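# Nest bowls into patterned and plain stacks

## Task

Build two nested stacks of bowls, one made of every patterned bowl and the other of every plain bowl, and finish with both hands released from the bowls.

## Robot and tools

Robot: two arms. left_arm carries a left hand and sits on the +y side; right_arm carries a right hand on the -y side. Calibrated bases: left (+0.045, +0.281, 0) m, right (+0.046, -0.339, 0) m, both almost unrotated. A two-camera stand is fixed behind the arms. Loose objects may get nudged at random.

Frames. The scene frame has its origin at table height, midway between the nominal bases, with +z up and +x pointing out over the table. Reported hand positions (m) and quaternions (wxyz) use this frame. Commanded offsets instead use the axes of each arm's current Hand target. Hand point: a spot 0.05 m in front of the palm and 0.15 m from the wrist flange. Its +z runs along the straight fingers and +y points out of the palm. On the right hand +x points away from the thumb; on the left hand +x points toward the thumb. Straight fingers extend 0.06-0.07 m past the point and lie 0.06 m behind it along -y. A wrist bracket on the little-finger side can strike things.

Row layout. Every row has 28 numbers, each in [-1, 1], and always covers both arms: left dx, dy, dz, rx, ry, rz; left little, ring, middle, index, thumb_bend, thumb_turn, force_limit, speed; then the same 14 for the right arm. The pose part is an offset, not a pose, counted from that arm's Hand target at the start of the action or move. 1.0 equals 0.6 m of travel or 180 degrees, and rx, ry, rz together form one rotation vector. Sending the same offset again moves the arm further. All zeros re-requests the current Hand target. The controller limits commanded orientation to within 40 degrees of the measured one. Hands often settle 1-3 cm (sometimes 5 cm) short, usually lower, without touching anything; send the missing amount as a new offset. Do not route a path close to an arm's own base.

Hand numbers are absolute targets, not offsets. Fingers and thumb_bend: +1 straight, -1 curled. thumb_turn: +1 beside the palm, -1 opposite the fingers. force_limit maps -1..+1 to roughly 0..10 N at the fingertip (the two thumb motors go to 15 N). speed rises from near zero at -1 to full at +0.48 and stays full up to +1. For a soft grip close at speed -0.94 or lower. With the thumb turned in front, the hand can hold objects about 0.035-0.065 m thick. To keep a hand as it is, repeat the eight numbers from the last row it actually ran. A hand that has not run any row yet takes its hand_measured values plus hand_force_limit and hand_speed. Each motor only starts when its target changes by at least 0.002. To squeeze harder, raise force_limit and send a target more closed than hand_measured. To loosen, send a target more open than hand_measured.

Tools.
execute_actions: actions is a list of actions. Each action is a table of up to 15 rows, one per 1/30 s step; a short table repeats its last row until the step count is filled. cameras: list of names, ["all"], or []. An empty actions list returns images and full readings.
move: target is one row or a list of up to 15 rows. Every offset in the list is counted from the same starting Hand targets. speed is in m/s (0.002-4.3, default 0.25), with turns allowed at twice that number in rad/s; give one value or one per target. blend (m) rounds the corners between listed targets; 0 means stop at each one. blocking=false returns after about 0.5 s while the motion keeps going. A move is capped at 10 s and does not avoid obstacles or the other arm. Faster moves hit harder and lag further behind the path.
wait: seconds 0-10; arms hold their last command.
stop: brakes a running move.
zoom_image: camera is one of cam_head_left, cam_head_right, cam_high, cam_low, cam_left_wrist, cam_right_wrist. region is [x0, y0, x1, y1] in pixels, at most 504 per side, taken from that camera's newest image.
show_instructions: shows the reference pages. finished_scene: ends the scene for good (scene 1).

Results. Each result gives end_effector_position and end_effector_quat_wxyz, and a Hand target that later offsets start from. It also lists joint positions, velocities and torques, with torques nonzero even in free air. hand_measured, hand_stopped_by (moving, target, force, stalled, fault) and hand_load_n follow the motor order. A grip that slips shows as hand_load_n falling to about 0. A move also adds a move: line ending in done, off_target, moving, held or fault, plus limits such as paced or held. done does not show whether the hand is touching anything.

Avoid. Do not drop bowls or let go of one while it is still moving. Do not let anything leave the table or be set down off it. Do not hit the table or fixed objects hard, and do not push hard. Do not bring the two hands into contact or grip the other hand's fingers. Avoid long stretched reaches and pushes toward unreachable poses, which heat the motors: a MOTOR HOT line appears near 85 °C, and at 100 °C the arm goes limp for 30-60 s. Thinking time lets the clock run. Before finishing, open both hands and leave the two nested stacks standing.

Each tool is called by a JSON object that holds its "api" and its "payload".

Reference images:

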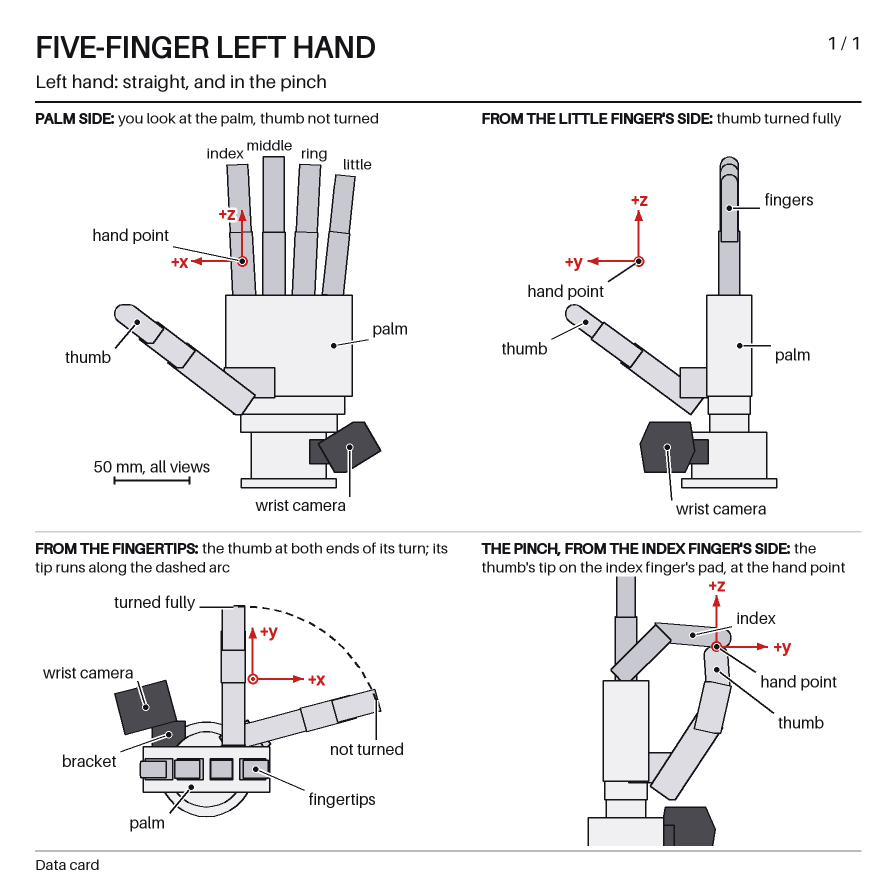

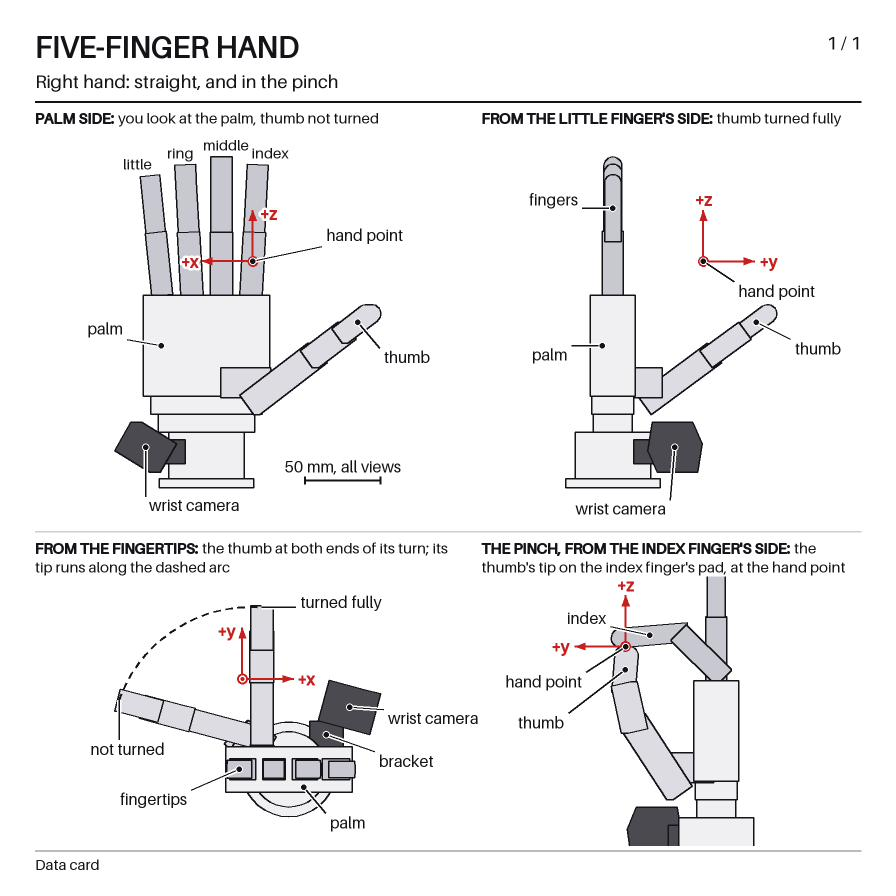

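## Session

{"api": "execute_actions", "payload": {"actions": []}}

Scene clock: 0.00 s.
left_arm: end_effector_position=(+0.2664, +0.1700, +0.2642) hand_measured=(+1.000, +1.000, +1.000, +1.000, +1.000, +1.000) hand_load_n=(+0.0, +0.0, +0.0, +0.0, +0.0, +0.0) hand_stopped_by=(target, target, target, target, target, target) hand_force_limit=0.00 hand_speed=-0.80 end_effector_quat_wxyz=(+0.485, +0.391, +0.768, +0.150) | right_arm: end_effector_position=(+0.4105, -0.1794, +0.3592) hand_measured=(+1.000, +1.000, +1.000, +1.000, +1.000, +1.000) hand_load_n=(+0.0, +0.0, +0.0, -0.5, +0.0, +0.0) hand_stopped_by=(target, target, target, target, target, target) hand_force_limit=0.00 hand_speed=-0.80 end_effector_quat_wxyz=(+0.080, +0.973, -0.112, +0.188)
Joint positions: left_arm=[-1.378 0.509 0.58 -1.025 -0.934 1.494] | right_arm=[0.64 1.442 1.707 -1.662 0.375 -0.74]
Joint velocities: within noise
Joint torques (N m): no reading
Motor temperatures (°C): left_arm=[26 26 26 24 23 23] | right_arm=[28 27 27 25 23 23]
Heat: left arm: hottest waist 26 °C; right arm: hottest waist 28 °C.
Hand target: left_arm +0.2672, +0.1669, +0.2758; +0.493, +0.383, +0.768, +0.141 | right_arm +0.4133, -0.1773, +0.3683; +0.071, +0.971, -0.114, +0.198

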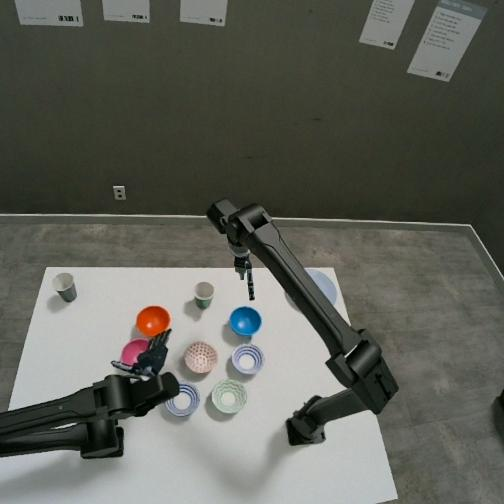

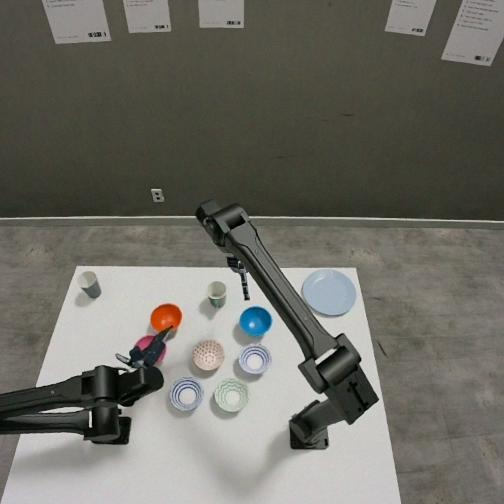

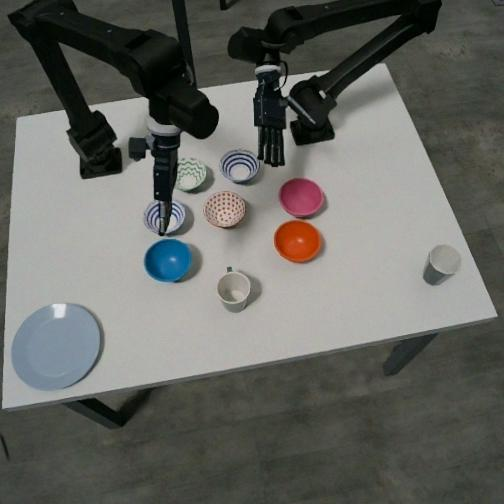

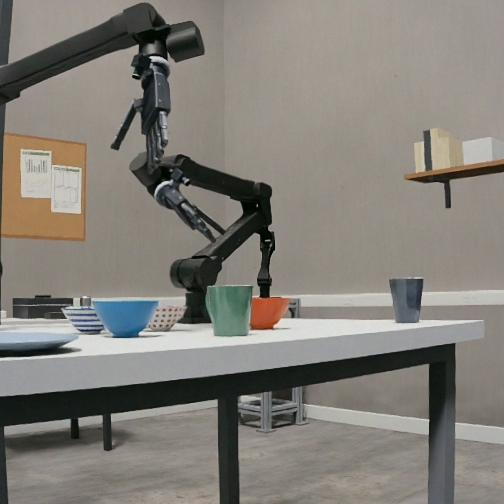

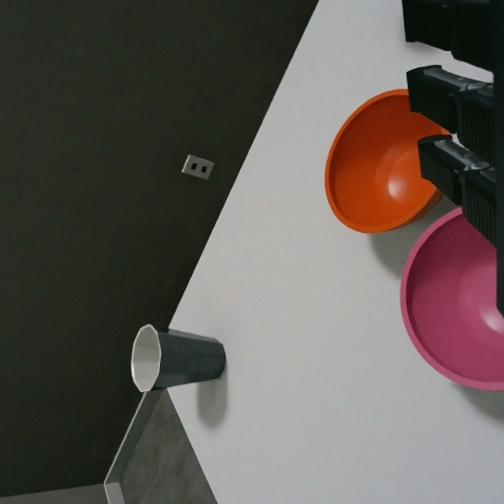

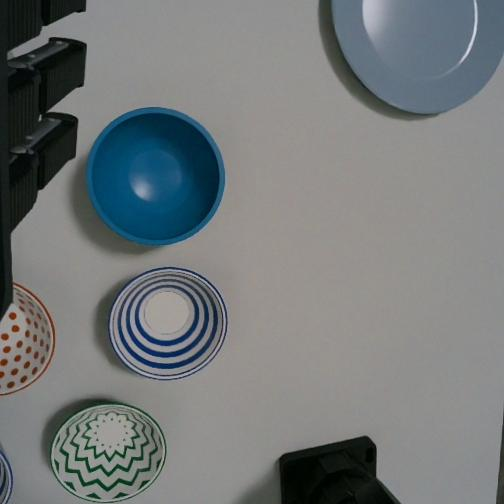

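{"api": "zoom_image", "payload": {"camera": "cam_high", "region": [100, 110, 352, 362]}}

{"api": "zoom_image", "payload": {"camera": "cam_head_right", "region": [100, 260, 300, 460]}}

{"api": "zoom_image", "payload": {"camera": "cam_low", "region": [0, 230, 300, 380]}}

Scaled by 2.000 from the camera's 504x504 image, which has a finer 720x720 frame.

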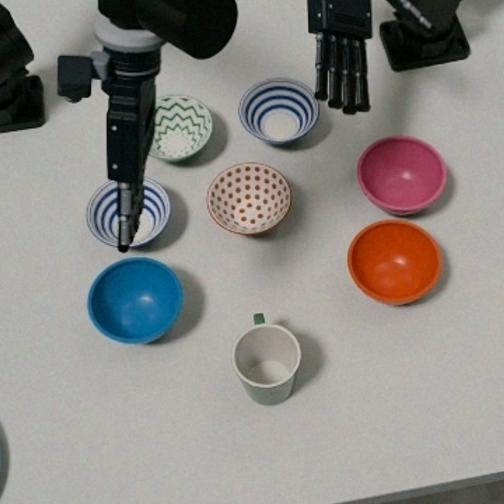

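Scaled by 2.520 from the camera's 504x504 image, which has a finer 720x720 frame.

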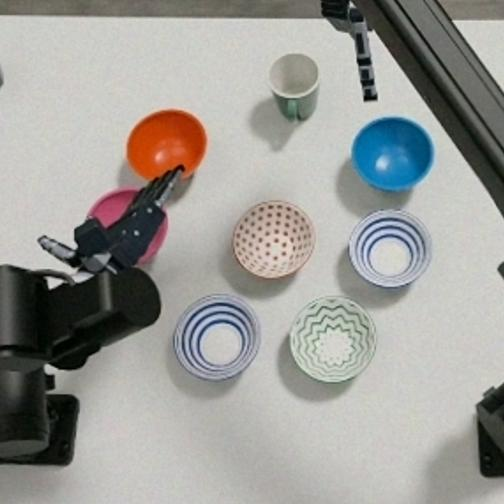

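Scaled by 1.680 from the camera's 504x504 image, which has a finer 720x720 frame.

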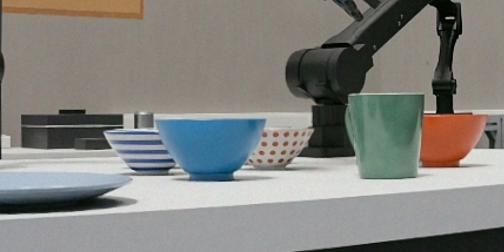

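{"api": "move", "payload": {"target": [-0.0197, 0.0013, 0.4008, -0.0034, 0.1239, -0.7003, -1, -1, 0.5, 0.4, 0.45, -1, 0, -0.4, 0,0,0,0,0,0, 1,1,1,1,1,1, 0, -0.8], "speed": 0.2, "cameras": ["all"]}}

Scene clock: 19.20 s.
left_arm: end_effector_position=(+0.4508, +0.1240, +0.1458) hand_measured=(-1.000, -1.000, +0.500, +0.400, +0.450, -1.000) hand_load_n=(+0.0, +0.0, +0.0, +0.0, +0.0, +0.0) hand_stopped_by=(target, target, target, target, target, target) hand_force_limit=0.00 hand_speed=-0.40 end_effector_quat_wxyz=(+0.204, -0.536, +0.766, -0.289) | right_arm: end_effector_position=(+0.4105, -0.1794, +0.3592) hand_measured=(+1.000, +1.000, +1.000, +1.000, +1.000, +1.000) hand_load_n=(+0.0, +0.0, +0.0, +0.0, +0.0, +0.0) hand_stopped_by=(target, target, target, target, target, target) hand_force_limit=0.00 hand_speed=-0.80 end_effector_quat_wxyz=(+0.080, +0.973, -0.112, +0.188)
Joint positions: left_arm=[-0.326 1.18 0.861 -0.529 0.039 0.049] | right_arm=[0.64 1.442 1.707 -1.662 0.375 -0.74]
Joint torques (N m): left_arm=[0.09 -5.54 14.28 2.22 -0.04 -0.03] | right_arm=[-0.21 -13.04 8.35 0.61 0.38 0.01]
Heat: left arm: hottest elbow 28 °C; right arm: hottest elbow 29 °C.
Hand target: left_arm +0.4782, +0.1199, +0.1698; +0.222, -0.536, +0.753, -0.311 | right_arm +0.4133, -0.1773, +0.3683; +0.071, +0.971, -0.114, +0.198
Off the commanded pose: left_arm 0.037 m, 4 deg | right_arm 0.010 m, 2 deg.
move: off_target (left_arm)
camera_calibration:
cam_left_wrist: T_world_to_cam=[[0.614964, -0.502514, 0.6077, -0.297183], [-0.740423, -0.633092, 0.225762, 0.382677], [0.271281, -0.588791, -0.761401, 0.173664], [0, 0, 0, 1]] pos_world=[0.418988, 0.195183, 0.226432]

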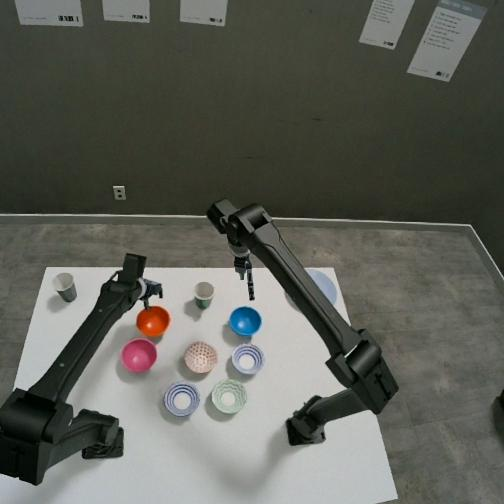

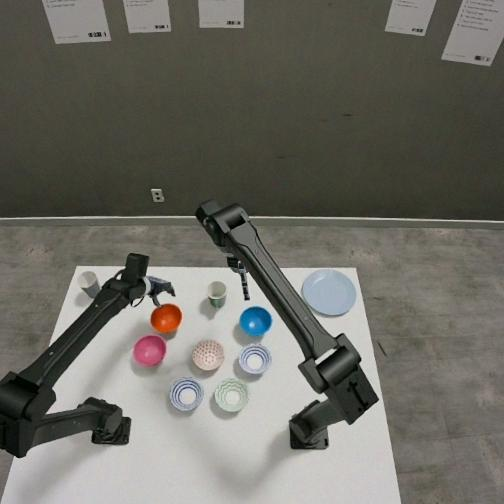

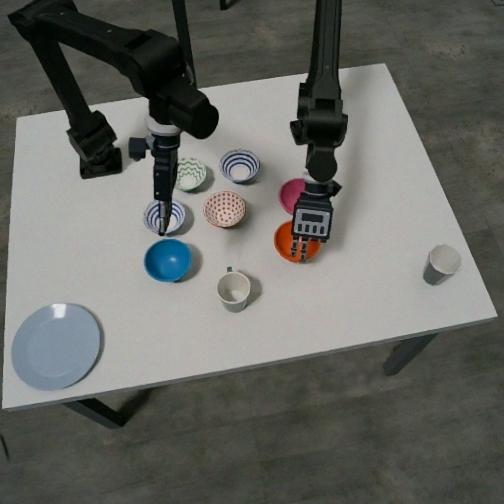

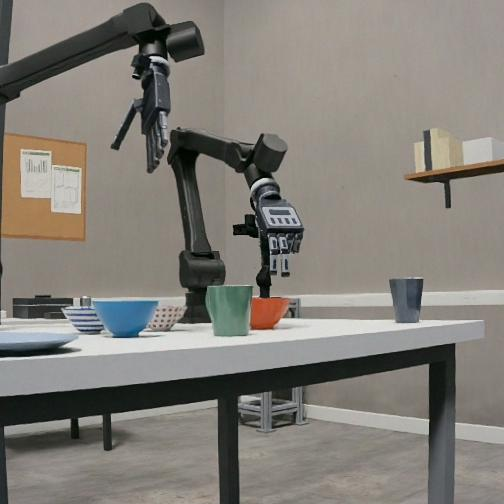

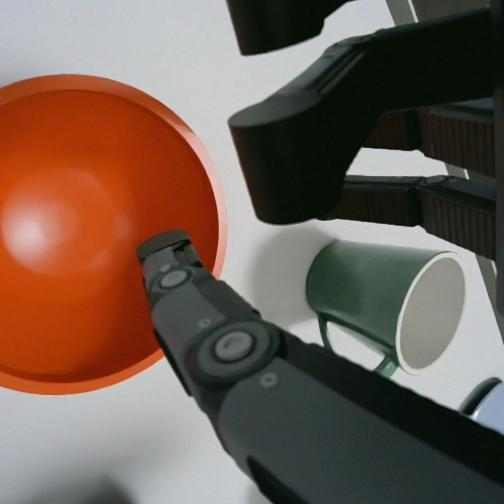

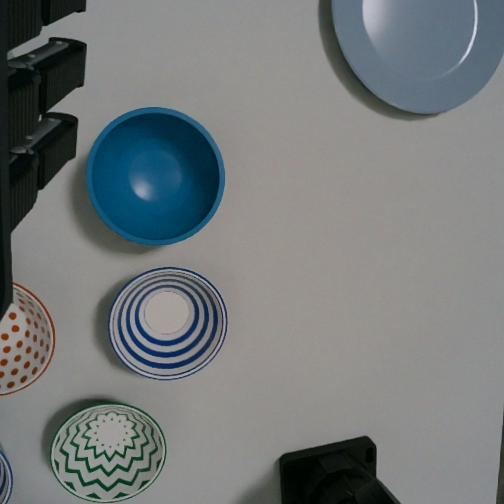

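{"api": "zoom_image", "payload": {"camera": "cam_high", "region": [250, 170, 376, 296]}}

{"api": "zoom_image", "payload": {"camera": "cam_low", "region": [200, 180, 340, 350]}}

{"api": "zoom_image", "payload": {"camera": "cam_head_right", "region": [110, 240, 230, 380]}}

{"api": "zoom_image", "payload": {"camera": "cam_left_wrist", "region": [0, 0, 504, 504]}}

Scaled by 4.000 from the camera's 504x504 image, which has a finer 720x720 frame.

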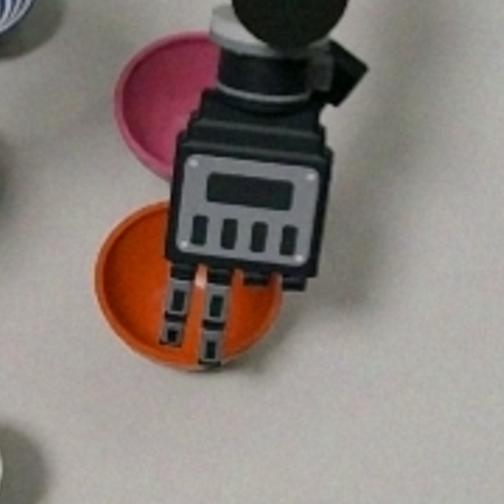

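Scaled by 2.965 from the camera's 504x504 image, which has a finer 720x720 frame.

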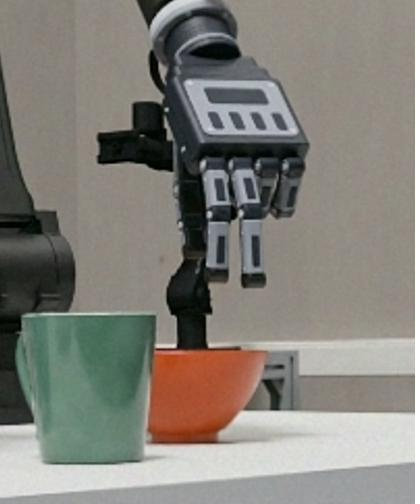

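Scaled by 3.600 from the camera's 504x504 image, which has a finer 720x720 frame.

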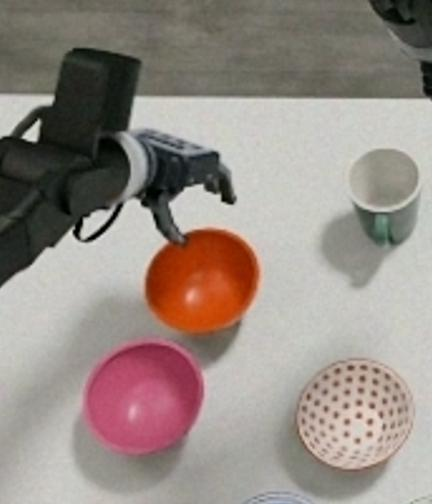

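Scaled by 1.000.

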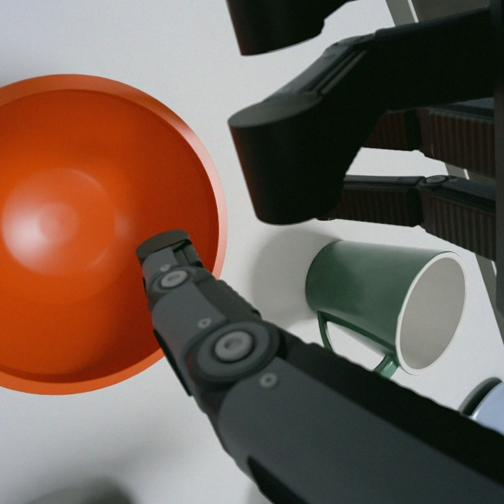

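{"api": "move", "payload": {"target": [0.0170, -0.0008, 0.0735, 0, 0, 0, -1, -1, 0.5, 0.4, 0.45, -1, 0, -0.4, 0,0,0,0,0,0, 1,1,1,1,1,1, 0, -0.8], "speed": 0.1, "cameras": ["cam_left_wrist", "cam_high", "cam_head_right"]}}

Scene clock: 24.27 s.
left_arm: end_effector_position=(+0.4810, +0.1138, +0.1179) hand_measured=(-1.000, -1.000, +0.500, +0.400, +0.450, -1.000) hand_load_n=(+0.0, +0.0, +0.0, +0.0, +0.0, +0.0) hand_stopped_by=(target, target, target, target, target, target) hand_force_limit=0.00 hand_speed=-0.40 end_effector_quat_wxyz=(+0.208, -0.544, +0.760, -0.289) | right_arm: end_effector_position=(+0.4105, -0.1794, +0.3592) hand_measured=(+1.000, +1.000, +1.000, +1.000, +1.000, +1.000) hand_load_n=(-0.5, +0.0, +0.0, +0.0, +0.0, +0.0) hand_stopped_by=(target, target, target, target, target, target) hand_force_limit=0.00 hand_speed=-0.80 end_effector_quat_wxyz=(+0.080, +0.973, -0.112, +0.188)
Joint positions: left_arm=[-0.334 1.296 0.878 -0.426 0.021 0.027] | right_arm=[0.64 1.442 1.707 -1.662 0.375 -0.74]
Joint torques (N m): left_arm=[-2.02 -7 13.59 2.25 -0.16 -0.03] | right_arm=[-0.21 -13.1 8.36 0.61 0.37 0]
Heat: left arm: hottest elbow 28 °C; right arm: hottest elbow 29 °C.
Hand target: left_arm +0.5046, +0.0999, +0.1390; +0.222, -0.536, +0.753, -0.311 | right_arm +0.4133, -0.1773, +0.3683; +0.071, +0.971, -0.114, +0.198
Off the commanded pose: left_arm 0.034 m, 3 deg | right_arm 0.010 m, 2 deg.
move: off_target (left_arm)
camera_calibration:
cam_left_wrist: T_world_to_cam=[[0.624013, -0.48782, 0.610442, -0.310353], [-0.727276, -0.648284, 0.225383, 0.400378], [0.285793, -0.584602, -0.759318, 0.130405], [0, 0, 0, 1]] pos_world=[0.44758, 0.184397, 0.198233]
Images, in order (width x height): cam_head_right 504x504, cam_high 504x504, cam_left_wrist 504x504.

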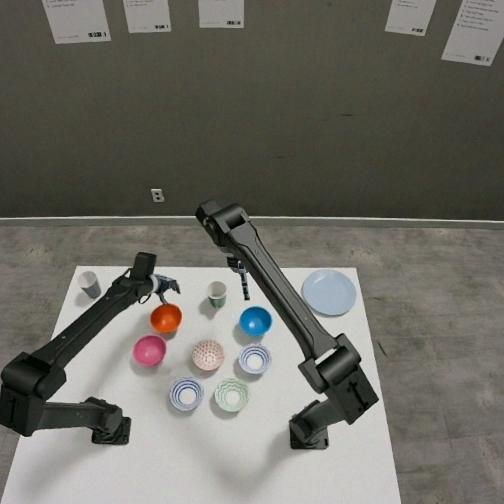

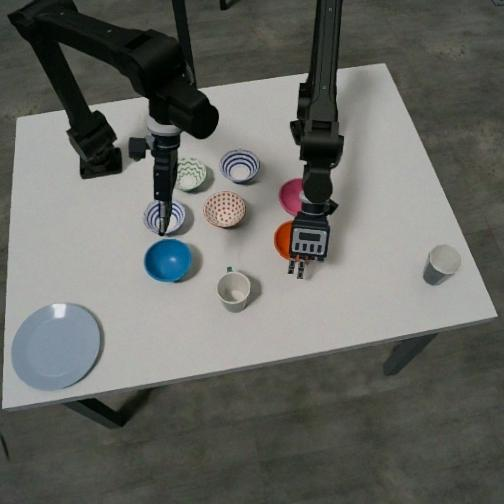

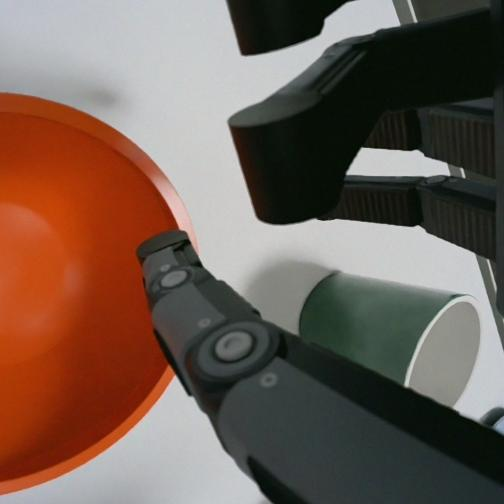

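{"api": "zoom_image", "payload": {"camera": "cam_left_wrist", "region": [0, 60, 252, 312]}}

Scaled by 2.000 from the camera's 504x504 image, which has a finer 720x720 frame.

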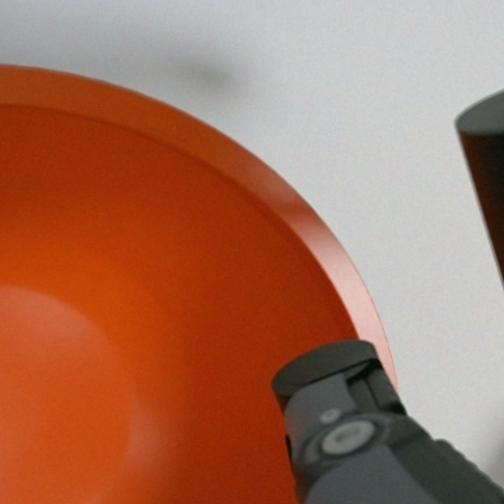

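{"api": "move", "payload": {"target": [0.0150, 0.0377, 0.0400, 0, 0, 0, -1, -1, 0.5, 0.4, 0.45, -1, 0, -0.4, 0,0,0,0,0,0, 1,1,1,1,1,1, 0, -0.8], "speed": 0.06, "cameras": ["cam_left_wrist", "cam_low"]}}

Scene clock: 27.10 s.
left_arm: end_effector_position=(+0.5001, +0.0988, +0.1107) hand_measured=(-1.000, -1.000, +0.500, +0.400, +0.450, -1.000) hand_load_n=(+0.0, +0.0, +0.0, +0.0, +0.0, +0.0) hand_stopped_by=(target, target, target, target, target, target) hand_force_limit=0.00 hand_speed=-0.40 end_effector_quat_wxyz=(+0.223, -0.538, +0.752, -0.308) | right_arm: end_effector_position=(+0.4105, -0.1794, +0.3592) hand_measured=(+1.000, +1.000, +1.000, +1.000, +1.000, +1.000) hand_load_n=(+0.0, +0.0, +0.0, +0.0, +0.0, +0.0) hand_stopped_by=(target, target, target, target, target, target) hand_force_limit=0.00 hand_speed=-0.80 end_effector_quat_wxyz=(+0.080, +0.973, -0.112, +0.188)
Joint positions: left_arm=[-0.356 1.342 0.878 -0.327 0.005 0.011] | right_arm=[0.64 1.442 1.707 -1.662 0.375 -0.74]
Joint torques (N m): left_arm=[-1.61 -7.41 8.66 2.26 -0.17 -0.04] | right_arm=[-0.21 -13.1 8.36 0.59 0.37 0.01]
Heat: left arm: hottest elbow 28 °C; right arm: hottest elbow 29 °C.
Hand target: left_arm +0.5026, +0.0912, +0.1060; +0.222, -0.536, +0.753, -0.311 | right_arm +0.4133, -0.1773, +0.3683; +0.071, +0.971, -0.114, +0.198
Off the commanded pose: left_arm 0.009 m, 0 deg | right_arm 0.010 m, 2 deg.
move: done
camera_calibration:
cam_left_wrist: T_world_to_cam=[[0.592101, -0.478517, 0.648411, -0.314293], [-0.737917, -0.645316, 0.197602, 0.414306], [0.323874, -0.595474, -0.735198, 0.0902316], [0, 0, 0, 1]] pos_world=[0.462593, 0.170694, 0.188262]
Images, in order (width x height): cam_low 504x504, cam_left_wrist 504x504.

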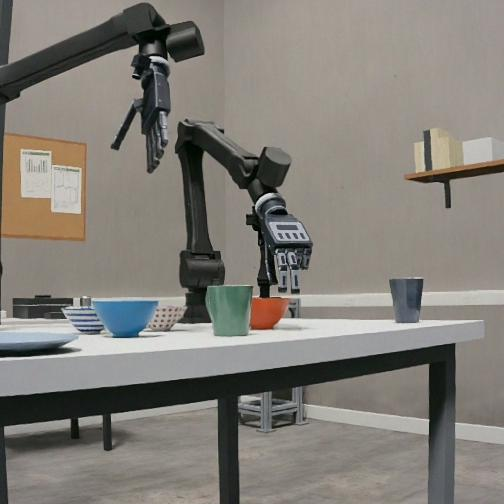

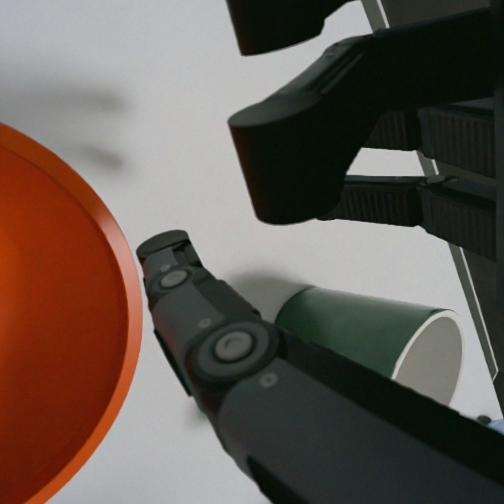

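{"api": "move", "payload": {"target": [-0.0017, 0.0592, 0.0022, 0, 0, 0, -1, -1, 0.5, 0.4, 0.45, -1, 0, -0.4, 0,0,0,0,0,0, 1,1,1,1,1,1, 0, -0.8], "speed": 0.06, "cameras": ["cam_left_wrist", "cam_low"]}}

Scene clock: 28.67 s.
left_arm: end_effector_position=(+0.4785, +0.1059, +0.0756) hand_measured=(-1.000, -1.000, +0.500, +0.400, +0.450, -1.000) hand_load_n=(+0.0, +0.0, +0.0, +0.0, +0.0, +0.0) hand_stopped_by=(target, target, target, target, target, target) hand_force_limit=0.00 hand_speed=-0.40 end_effector_quat_wxyz=(+0.218, -0.540, +0.755, -0.301) | right_arm: end_effector_position=(+0.4105, -0.1794, +0.3592) hand_measured=(+1.000, +1.000, +1.000, +1.000, +1.000, +1.000) hand_load_n=(+0.0, +0.0, +0.0, +0.0, +0.0, +0.0) hand_stopped_by=(target, target, target, target, target, target) hand_force_limit=0.00 hand_speed=-0.80 end_effector_quat_wxyz=(+0.080, +0.973, -0.112, +0.188)
Joint positions: left_arm=[-0.356 1.342 0.781 -0.249 0.004 0.011] | right_arm=[0.64 1.442 1.707 -1.662 0.375 -0.74]
Joint torques (N m): left_arm=[-1.61 -8.59 7.87 2.3 -0.08 -0.02] | right_arm=[-0.21 -13.04 8.35 0.58 0.37 0]
Heat: left arm: hottest elbow 28 °C; right arm: hottest elbow 30 °C.
Hand target: left_arm +0.4802, +0.1001, +0.0801; +0.222, -0.536, +0.753, -0.311 | right_arm +0.4133, -0.1773, +0.3683; +0.071, +0.971, -0.114, +0.198
Off the commanded pose: left_arm 0.007 m, 1 deg | right_arm 0.010 m, 2 deg.
move: done
camera_calibration:
cam_left_wrist: T_world_to_cam=[[0.604219, -0.482072, 0.634449, -0.279756], [-0.733844, -0.646901, 0.207345, 0.407427], [0.310471, -0.590868, -0.744636, 0.08224], [0, 0, 0, 1]] pos_world=[0.442488, 0.177295, 0.154252]
Images, in order (width x height): cam_low 504x504, cam_left_wrist 504x504.

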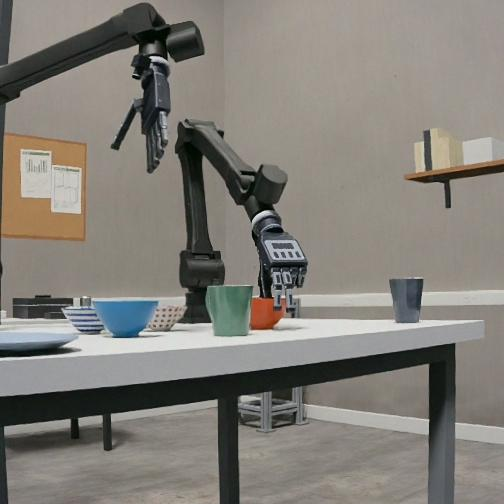

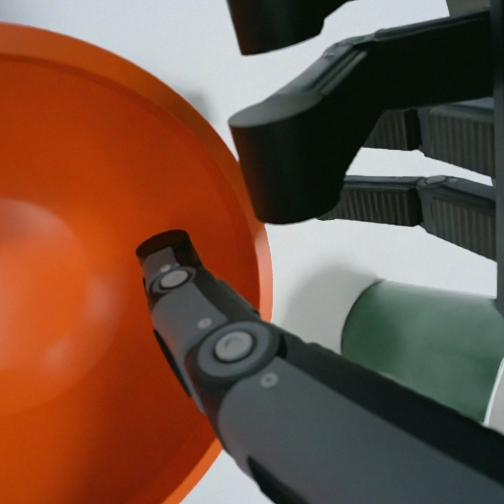

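{"api": "move", "payload": {"target": [0, 0.0141, 0.0141, 0, 0, 0, -1, -1, 0.5, 0.4, 0.45, -1, 0, -0.4, 0,0,0,0,0,0, 1,1,1,1,1,1, 0, -0.8], "speed": 0.05, "cameras": ["cam_left_wrist", "cam_low"]}}

{"api": "zoom_image", "payload": {"camera": "cam_low", "region": [220, 220, 340, 340]}}

Scene clock: 30.50 s.
left_arm: end_effector_position=(+0.4797, +0.1056, +0.0729) hand_measured=(-1.000, -1.000, +0.500, +0.400, +0.450, -1.000) hand_load_n=(+0.0, +0.0, +0.0, +0.0, +0.0, +0.0) hand_stopped_by=(target, target, target, target, target, target) hand_force_limit=0.00 hand_speed=-0.40 end_effector_quat_wxyz=(+0.224, -0.538, +0.752, -0.308) | right_arm: end_effector_position=(+0.4105, -0.1794, +0.3592) hand_measured=(+1.000, +1.000, +1.000, +1.000, +1.000, +1.000) hand_load_n=(+0.0, +0.0, +0.0, +0.0, +0.0, +0.0) hand_stopped_by=(target, target, target, target, target, target) hand_force_limit=0.00 hand_speed=-0.80 end_effector_quat_wxyz=(+0.080, +0.973, -0.112, +0.188)
Joint positions: left_arm=[-0.356 1.342 0.764 -0.211 0.004 0.011] | right_arm=[0.64 1.442 1.707 -1.662 0.375 -0.74]
Joint torques (N m): left_arm=[-1.55 -7.18 7.76 2.28 -0.09 -0.02] | right_arm=[-0.26 -13.04 8.38 0.59 0.37 0]
Heat: left arm: hottest elbow 28 °C; right arm: hottest elbow 30 °C.
Hand target: left_arm +0.4800, +0.1002, +0.0680; +0.222, -0.536, +0.753, -0.311 | right_arm +0.4133, -0.1773, +0.3683; +0.071, +0.971, -0.114, +0.198
Off the commanded pose: left_arm 0.007 m, 0 deg | right_arm 0.010 m, 2 deg.
move: done
camera_calibration:
cam_left_wrist: T_world_to_cam=[[0.591694, -0.477917, 0.649225, -0.274488], [-0.737757, -0.645655, 0.197091, 0.411037], [0.324982, -0.595588, -0.734617, 0.0725138], [0, 0, 0, 1]] pos_world=[0.442093, 0.177394, 0.150463]
Images, in order (width x height): cam_low 504x504, cam_left_wrist 504x504.

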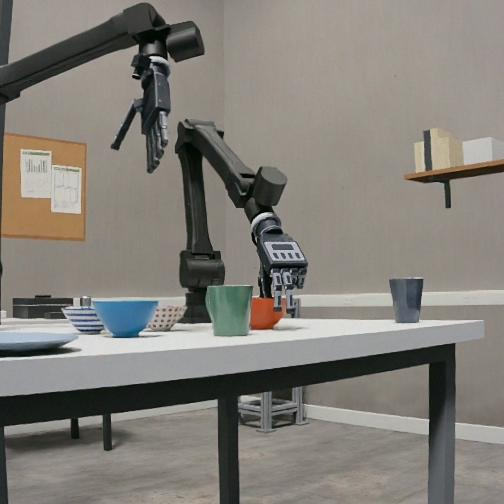

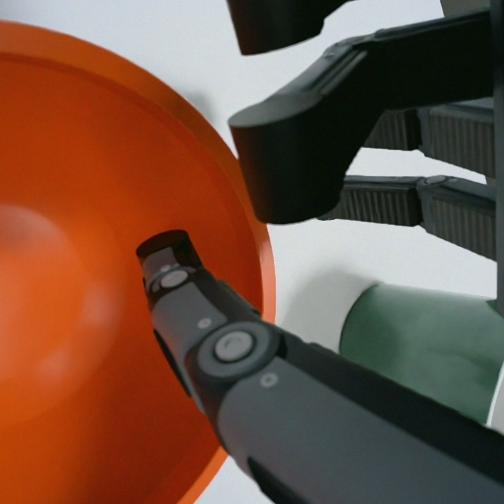

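Scaled by 4.200 from the camera's 504x504 image, which has a finer 720x720 frame.

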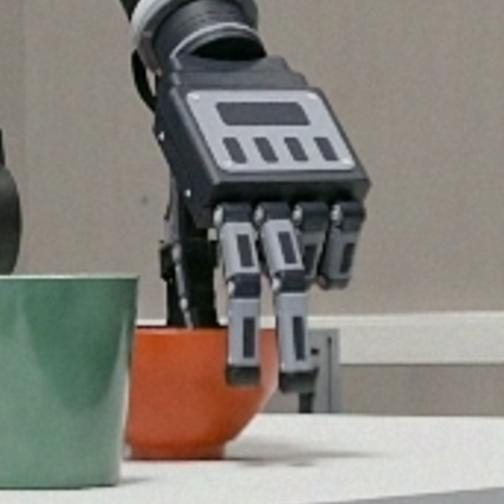

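{"api": "move", "payload": {"target": [0, 0.0118, 0.0118, 0, 0, 0, -1, -1, 0.5, 0.4, 0.45, -1, 0, -0.4, 0,0,0,0,0,0, 1,1,1,1,1,1, 0, -0.8], "speed": 0.05}}

Scene clock: 31.90 s.
left_arm: end_effector_position=(+0.4797, +0.1056, +0.0642) hand_measured=(-1.000, -1.000, +0.500, +0.400, +0.450, -1.000) hand_load_n=(+0.0, +0.0, +0.0, +0.0, +0.0, +0.0) hand_stopped_by=(target, target, target, target, target, target) hand_force_limit=0.00 hand_speed=-0.40 end_effector_quat_wxyz=(+0.224, -0.538, +0.752, -0.309) | right_arm: end_effector_position=(+0.4105, -0.1794, +0.3592) hand_measured=(+1.000, +1.000, +1.000, +1.000, +1.000, +1.000) hand_load_n=(+0.0, +0.0, +0.0, +0.0, +0.0, +0.0) hand_stopped_by=(target, target, target, target, target, target) hand_force_limit=0.00 hand_speed=-0.80 end_effector_quat_wxyz=(+0.080, +0.973, -0.112, +0.188)
Joint positions: left_arm=[-0.356 1.357 0.749 -0.178 0.004 0.011] | right_arm=[0.64 1.442 1.707 -1.662 0.375 -0.74]
Joint torques (N m): left_arm=[-1.73 -6.83 7.65 2.33 -0.08 -0.01] | right_arm=[-0.21 -13.04 8.36 0.62 0.38 0]
Heat: left arm: hottest elbow 28 °C; right arm: hottest elbow 30 °C.
Hand target: left_arm +0.4801, +0.1001, +0.0580; +0.222, -0.536, +0.753, -0.311 | right_arm +0.4133, -0.1773, +0.3683; +0.071, +0.971, -0.114, +0.198
Off the commanded pose: left_arm 0.008 m, 0 deg | right_arm 0.010 m, 2 deg.
move: done

{"api": "move", "payload": {"target": [0, 0, 0, 0, 0, 0, -1, -1, -0.6, -0.7, 0.2, -1, -0.3, -0.92, 0,0,0,0,0,0, 1,1,1,1,1,1, 0, -0.8], "speed": 0.05, "cameras": ["cam_left_wrist", "cam_low"]}}

Scene clock: 36.17 s.
left_arm: end_effector_position=(+0.4797, +0.1056, +0.0637) hand_measured=(-1.000, -1.000, -0.202, -0.248, +0.200, -1.000) hand_load_n=(+0.0, +0.0, +5.0, +4.0, +3.0, +0.0) hand_stopped_by=(target, target, force, force, target, target) hand_force_limit=-0.30 hand_speed=-0.92 end_effector_quat_wxyz=(+0.224, -0.538, +0.752, -0.309) | right_arm: end_effector_position=(+0.4105, -0.1794, +0.3592) hand_measured=(+1.000, +1.000, +1.000, +1.000, +1.000, +1.000) hand_load_n=(+0.0, +0.0, +0.0, +0.0, +0.0, +0.0) hand_stopped_by=(target, target, target, target, target, target) hand_force_limit=0.00 hand_speed=-0.80 end_effector_quat_wxyz=(+0.080, +0.973, -0.112, +0.188)
Joint positions: left_arm=[-0.356 1.358 0.749 -0.178 0.004 0.011] | right_arm=[0.64 1.442 1.707 -1.662 0.375 -0.74]
Joint torques (N m): left_arm=[-1.61 -6.83 7.65 2.28 -0.08 -0.02] | right_arm=[-0.21 -13.04 8.35 0.61 0.37 0]
Heat: left arm: hottest elbow 28 °C; right arm: hottest elbow 30 °C.
Hand target: left_arm +0.4800, +0.1001, +0.0579; +0.222, -0.536, +0.753, -0.311 | right_arm +0.4133, -0.1773, +0.3683; +0.071, +0.971, -0.114, +0.198
Off the commanded pose: left_arm 0.008 m, 0 deg | right_arm 0.010 m, 2 deg.
move: done
camera_calibration:
cam_left_wrist: T_world_to_cam=[[0.590477, -0.477589, 0.650574, -0.267931], [-0.738168, -0.645476, 0.196134, 0.413092], [0.326258, -0.596045, -0.733679, 0.0651185], [0, 0, 0, 1]] pos_world=[0.441894, 0.177494, 0.141064]
Images, in order (width x height): cam_low 504x504, cam_left_wrist 504x504.

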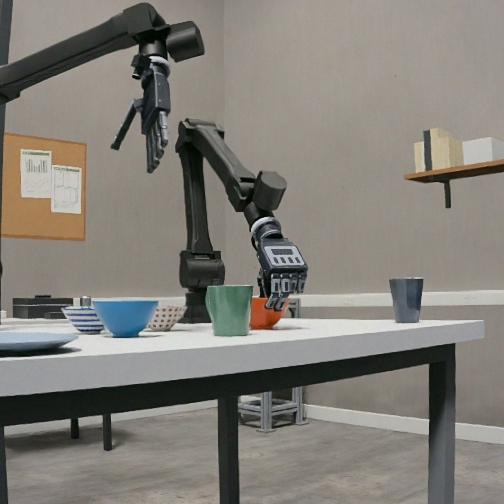

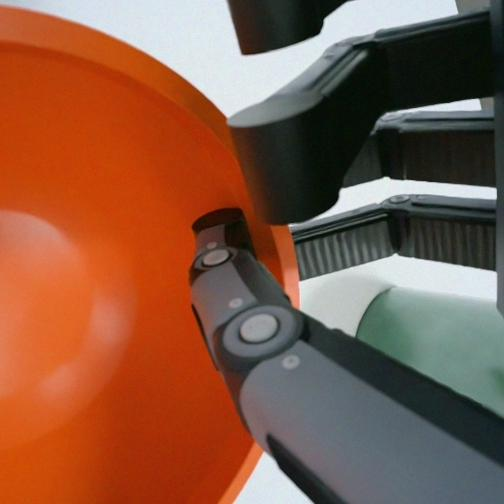

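{"api": "move", "payload": {"target": [0, -0.0589, -0.0589, 0, 0, 0, -1, -1, -0.6, -0.7, 0.2, -1, -0.3, -0.92, 0,0,0,0,0,0, 1,1,1,1,1,1, 0, -0.8], "speed": 0.06, "cameras": ["cam_left_wrist", "cam_low", "cam_head_left"]}}

{"api": "zoom_image", "payload": {"camera": "cam_low", "region": [220, 220, 340, 340]}}

Scene clock: 38.00 s.
left_arm: end_effector_position=(+0.4610, +0.1117, +0.0744) hand_measured=(-1.000, -1.000, -0.202, -0.248, +0.202, -1.000) hand_load_n=(+0.0, +0.0, +6.5, +3.5, +5.0, +0.5) hand_stopped_by=(target, target, force, force, target, target) hand_force_limit=-0.30 hand_speed=-0.92 end_effector_quat_wxyz=(+0.207, -0.545, +0.761, -0.285) | right_arm: end_effector_position=(+0.4105, -0.1794, +0.3592) hand_measured=(+1.000, +1.000, +1.000, +1.000, +1.000, +1.000) hand_load_n=(+0.0, +0.0, +0.0, +0.0, -0.5, +0.0) hand_stopped_by=(target, target, target, target, target, target) hand_force_limit=0.00 hand_speed=-0.80 end_effector_quat_wxyz=(+0.080, +0.973, -0.112, +0.188)
Joint positions: left_arm=[-0.356 1.311 0.766 -0.306 0.004 0.011] | right_arm=[0.64 1.442 1.707 -1.662 0.375 -0.74]
Joint torques (N m): left_arm=[-1.67 -9.47 13.14 1.05 -0.07 -0.02] | right_arm=[-0.21 -12.98 8.38 0.61 0.38 0]
Heat: left arm: hottest elbow 29 °C; right arm: hottest elbow 30 °C.
Hand target: left_arm +0.4802, +0.1001, +0.1081; +0.222, -0.536, +0.752, -0.311 | right_arm +0.4133, -0.1773, +0.3683; +0.071, +0.971, -0.114, +0.198
Off the commanded pose: left_arm 0.040 m, 4 deg | right_arm 0.010 m, 2 deg.
move: off_target (left_arm)
camera_calibration:
cam_left_wrist: T_world_to_cam=[[0.628271, -0.489931, 0.604354, -0.273534], [-0.725401, -0.649663, 0.227447, 0.393387], [0.281192, -0.581297, -0.76356, 0.103979], [0, 0, 0, 1]] pos_world=[0.427978, 0.181999, 0.15523]
Images, in order (width x height): cam_head_left 504x504, cam_low 504x504, cam_left_wrist 504x504.

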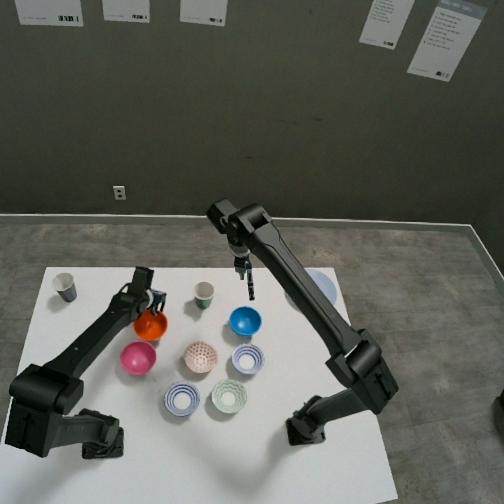

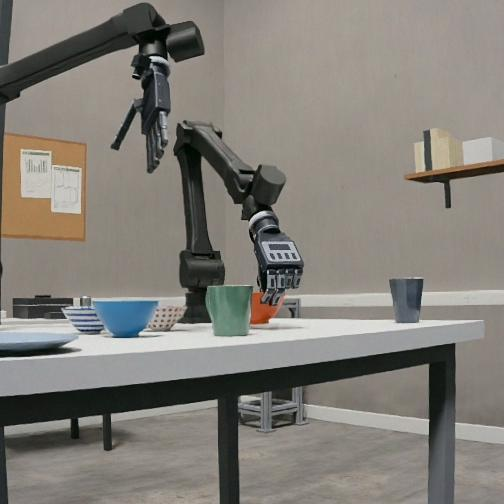

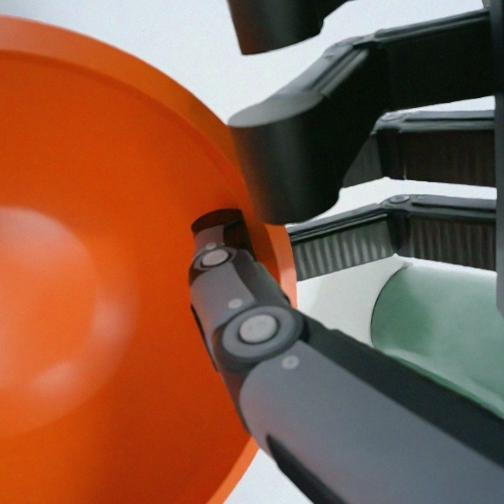

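Scaled by 4.200 from the camera's 504x504 image, which has a finer 720x720 frame.

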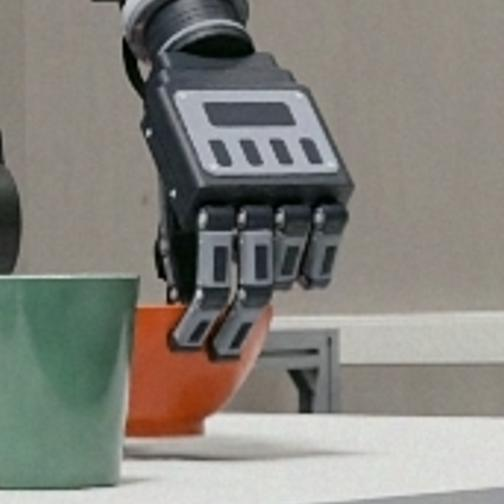

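{"api": "move", "payload": {"target": [0, -0.0884, -0.0884, 0, 0, 0, -1, -1, -0.6, -0.7, 0.2, -1, -0.3, -0.92, 0,0,0,0,0,0, 1,1,1,1,1,1, 0, -0.8], "speed": 0.08, "cameras": ["cam_left_wrist", "cam_low", "cam_head_left", "cam_high"]}}

Scene clock: 43.10 s.
left_arm: end_effector_position=(+0.4647, +0.1104, +0.1459) hand_measured=(-1.000, -1.000, -0.202, -0.248, +0.202, -1.000) hand_load_n=(+0.0, +0.0, +6.5, +3.5, +5.0, +0.0) hand_stopped_by=(target, target, force, force, target, target) hand_force_limit=-0.30 hand_speed=-0.92 end_effector_quat_wxyz=(+0.206, -0.545, +0.761, -0.284) | right_arm: end_effector_position=(+0.4105, -0.1794, +0.3592) hand_measured=(+1.000, +1.000, +1.000, +1.000, +1.000, +1.000) hand_load_n=(+0.0, +0.0, +0.0, +0.0, +0.0, +0.0) hand_stopped_by=(target, target, target, target, target, target) hand_force_limit=0.00 hand_speed=-0.80 end_effector_quat_wxyz=(+0.080, +0.973, -0.112, +0.188)
Joint positions: left_arm=[-0.356 1.231 0.905 -0.527 0.004 0.011] | right_arm=[0.64 1.442 1.707 -1.662 0.375 -0.74]
Joint torques (N m): left_arm=[-1.67 -8.94 14.34 0.94 -0.05 -0.01] | right_arm=[-0.21 -13.04 8.36 0.61 0.37 0.01]
Heat: left arm: hottest elbow 29 °C; right arm: hottest elbow 31 °C.
Hand target: left_arm +0.4801, +0.1001, +0.1828; +0.222, -0.536, +0.753, -0.311 | right_arm +0.4133, -0.1773, +0.3683; +0.071, +0.971, -0.114, +0.198
Off the commanded pose: left_arm 0.042 m, 4 deg | right_arm 0.010 m, 2 deg.
move: off_target (left_arm)
camera_calibration:
cam_left_wrist: T_world_to_cam=[[0.629737, -0.490449, 0.602404, -0.320172], [-0.724865, -0.649819, 0.228703, 0.378625], [0.279287, -0.580685, -0.764725, 0.157898], [0, 0, 0, 1]] pos_world=[0.431978, 0.180699, 0.227029]
Images, in order (width x height): cam_head_left 504x504, cam_high 504x504, cam_low 504x504, cam_left_wrist 504x504.

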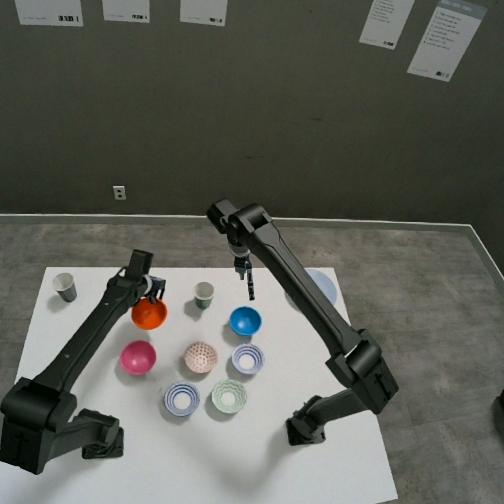

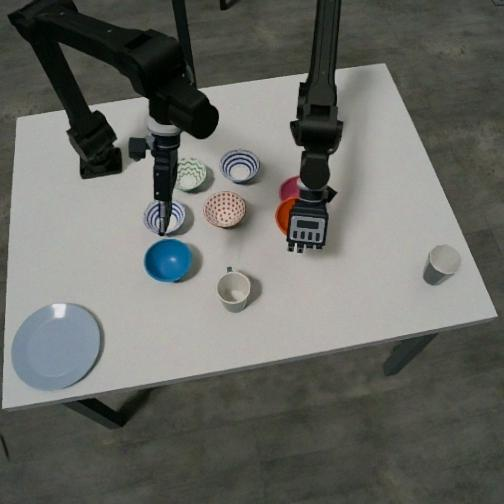

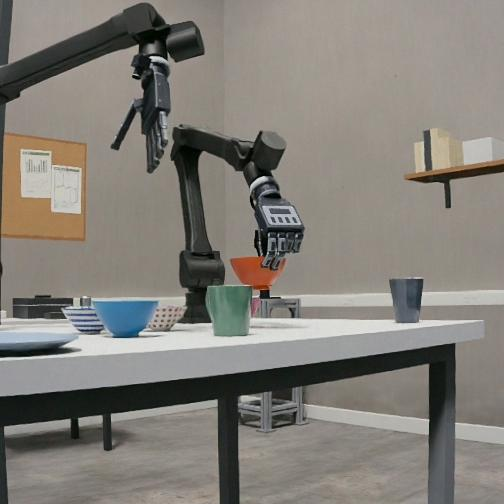

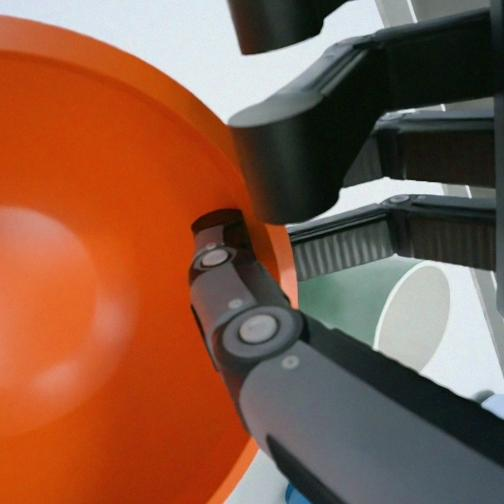

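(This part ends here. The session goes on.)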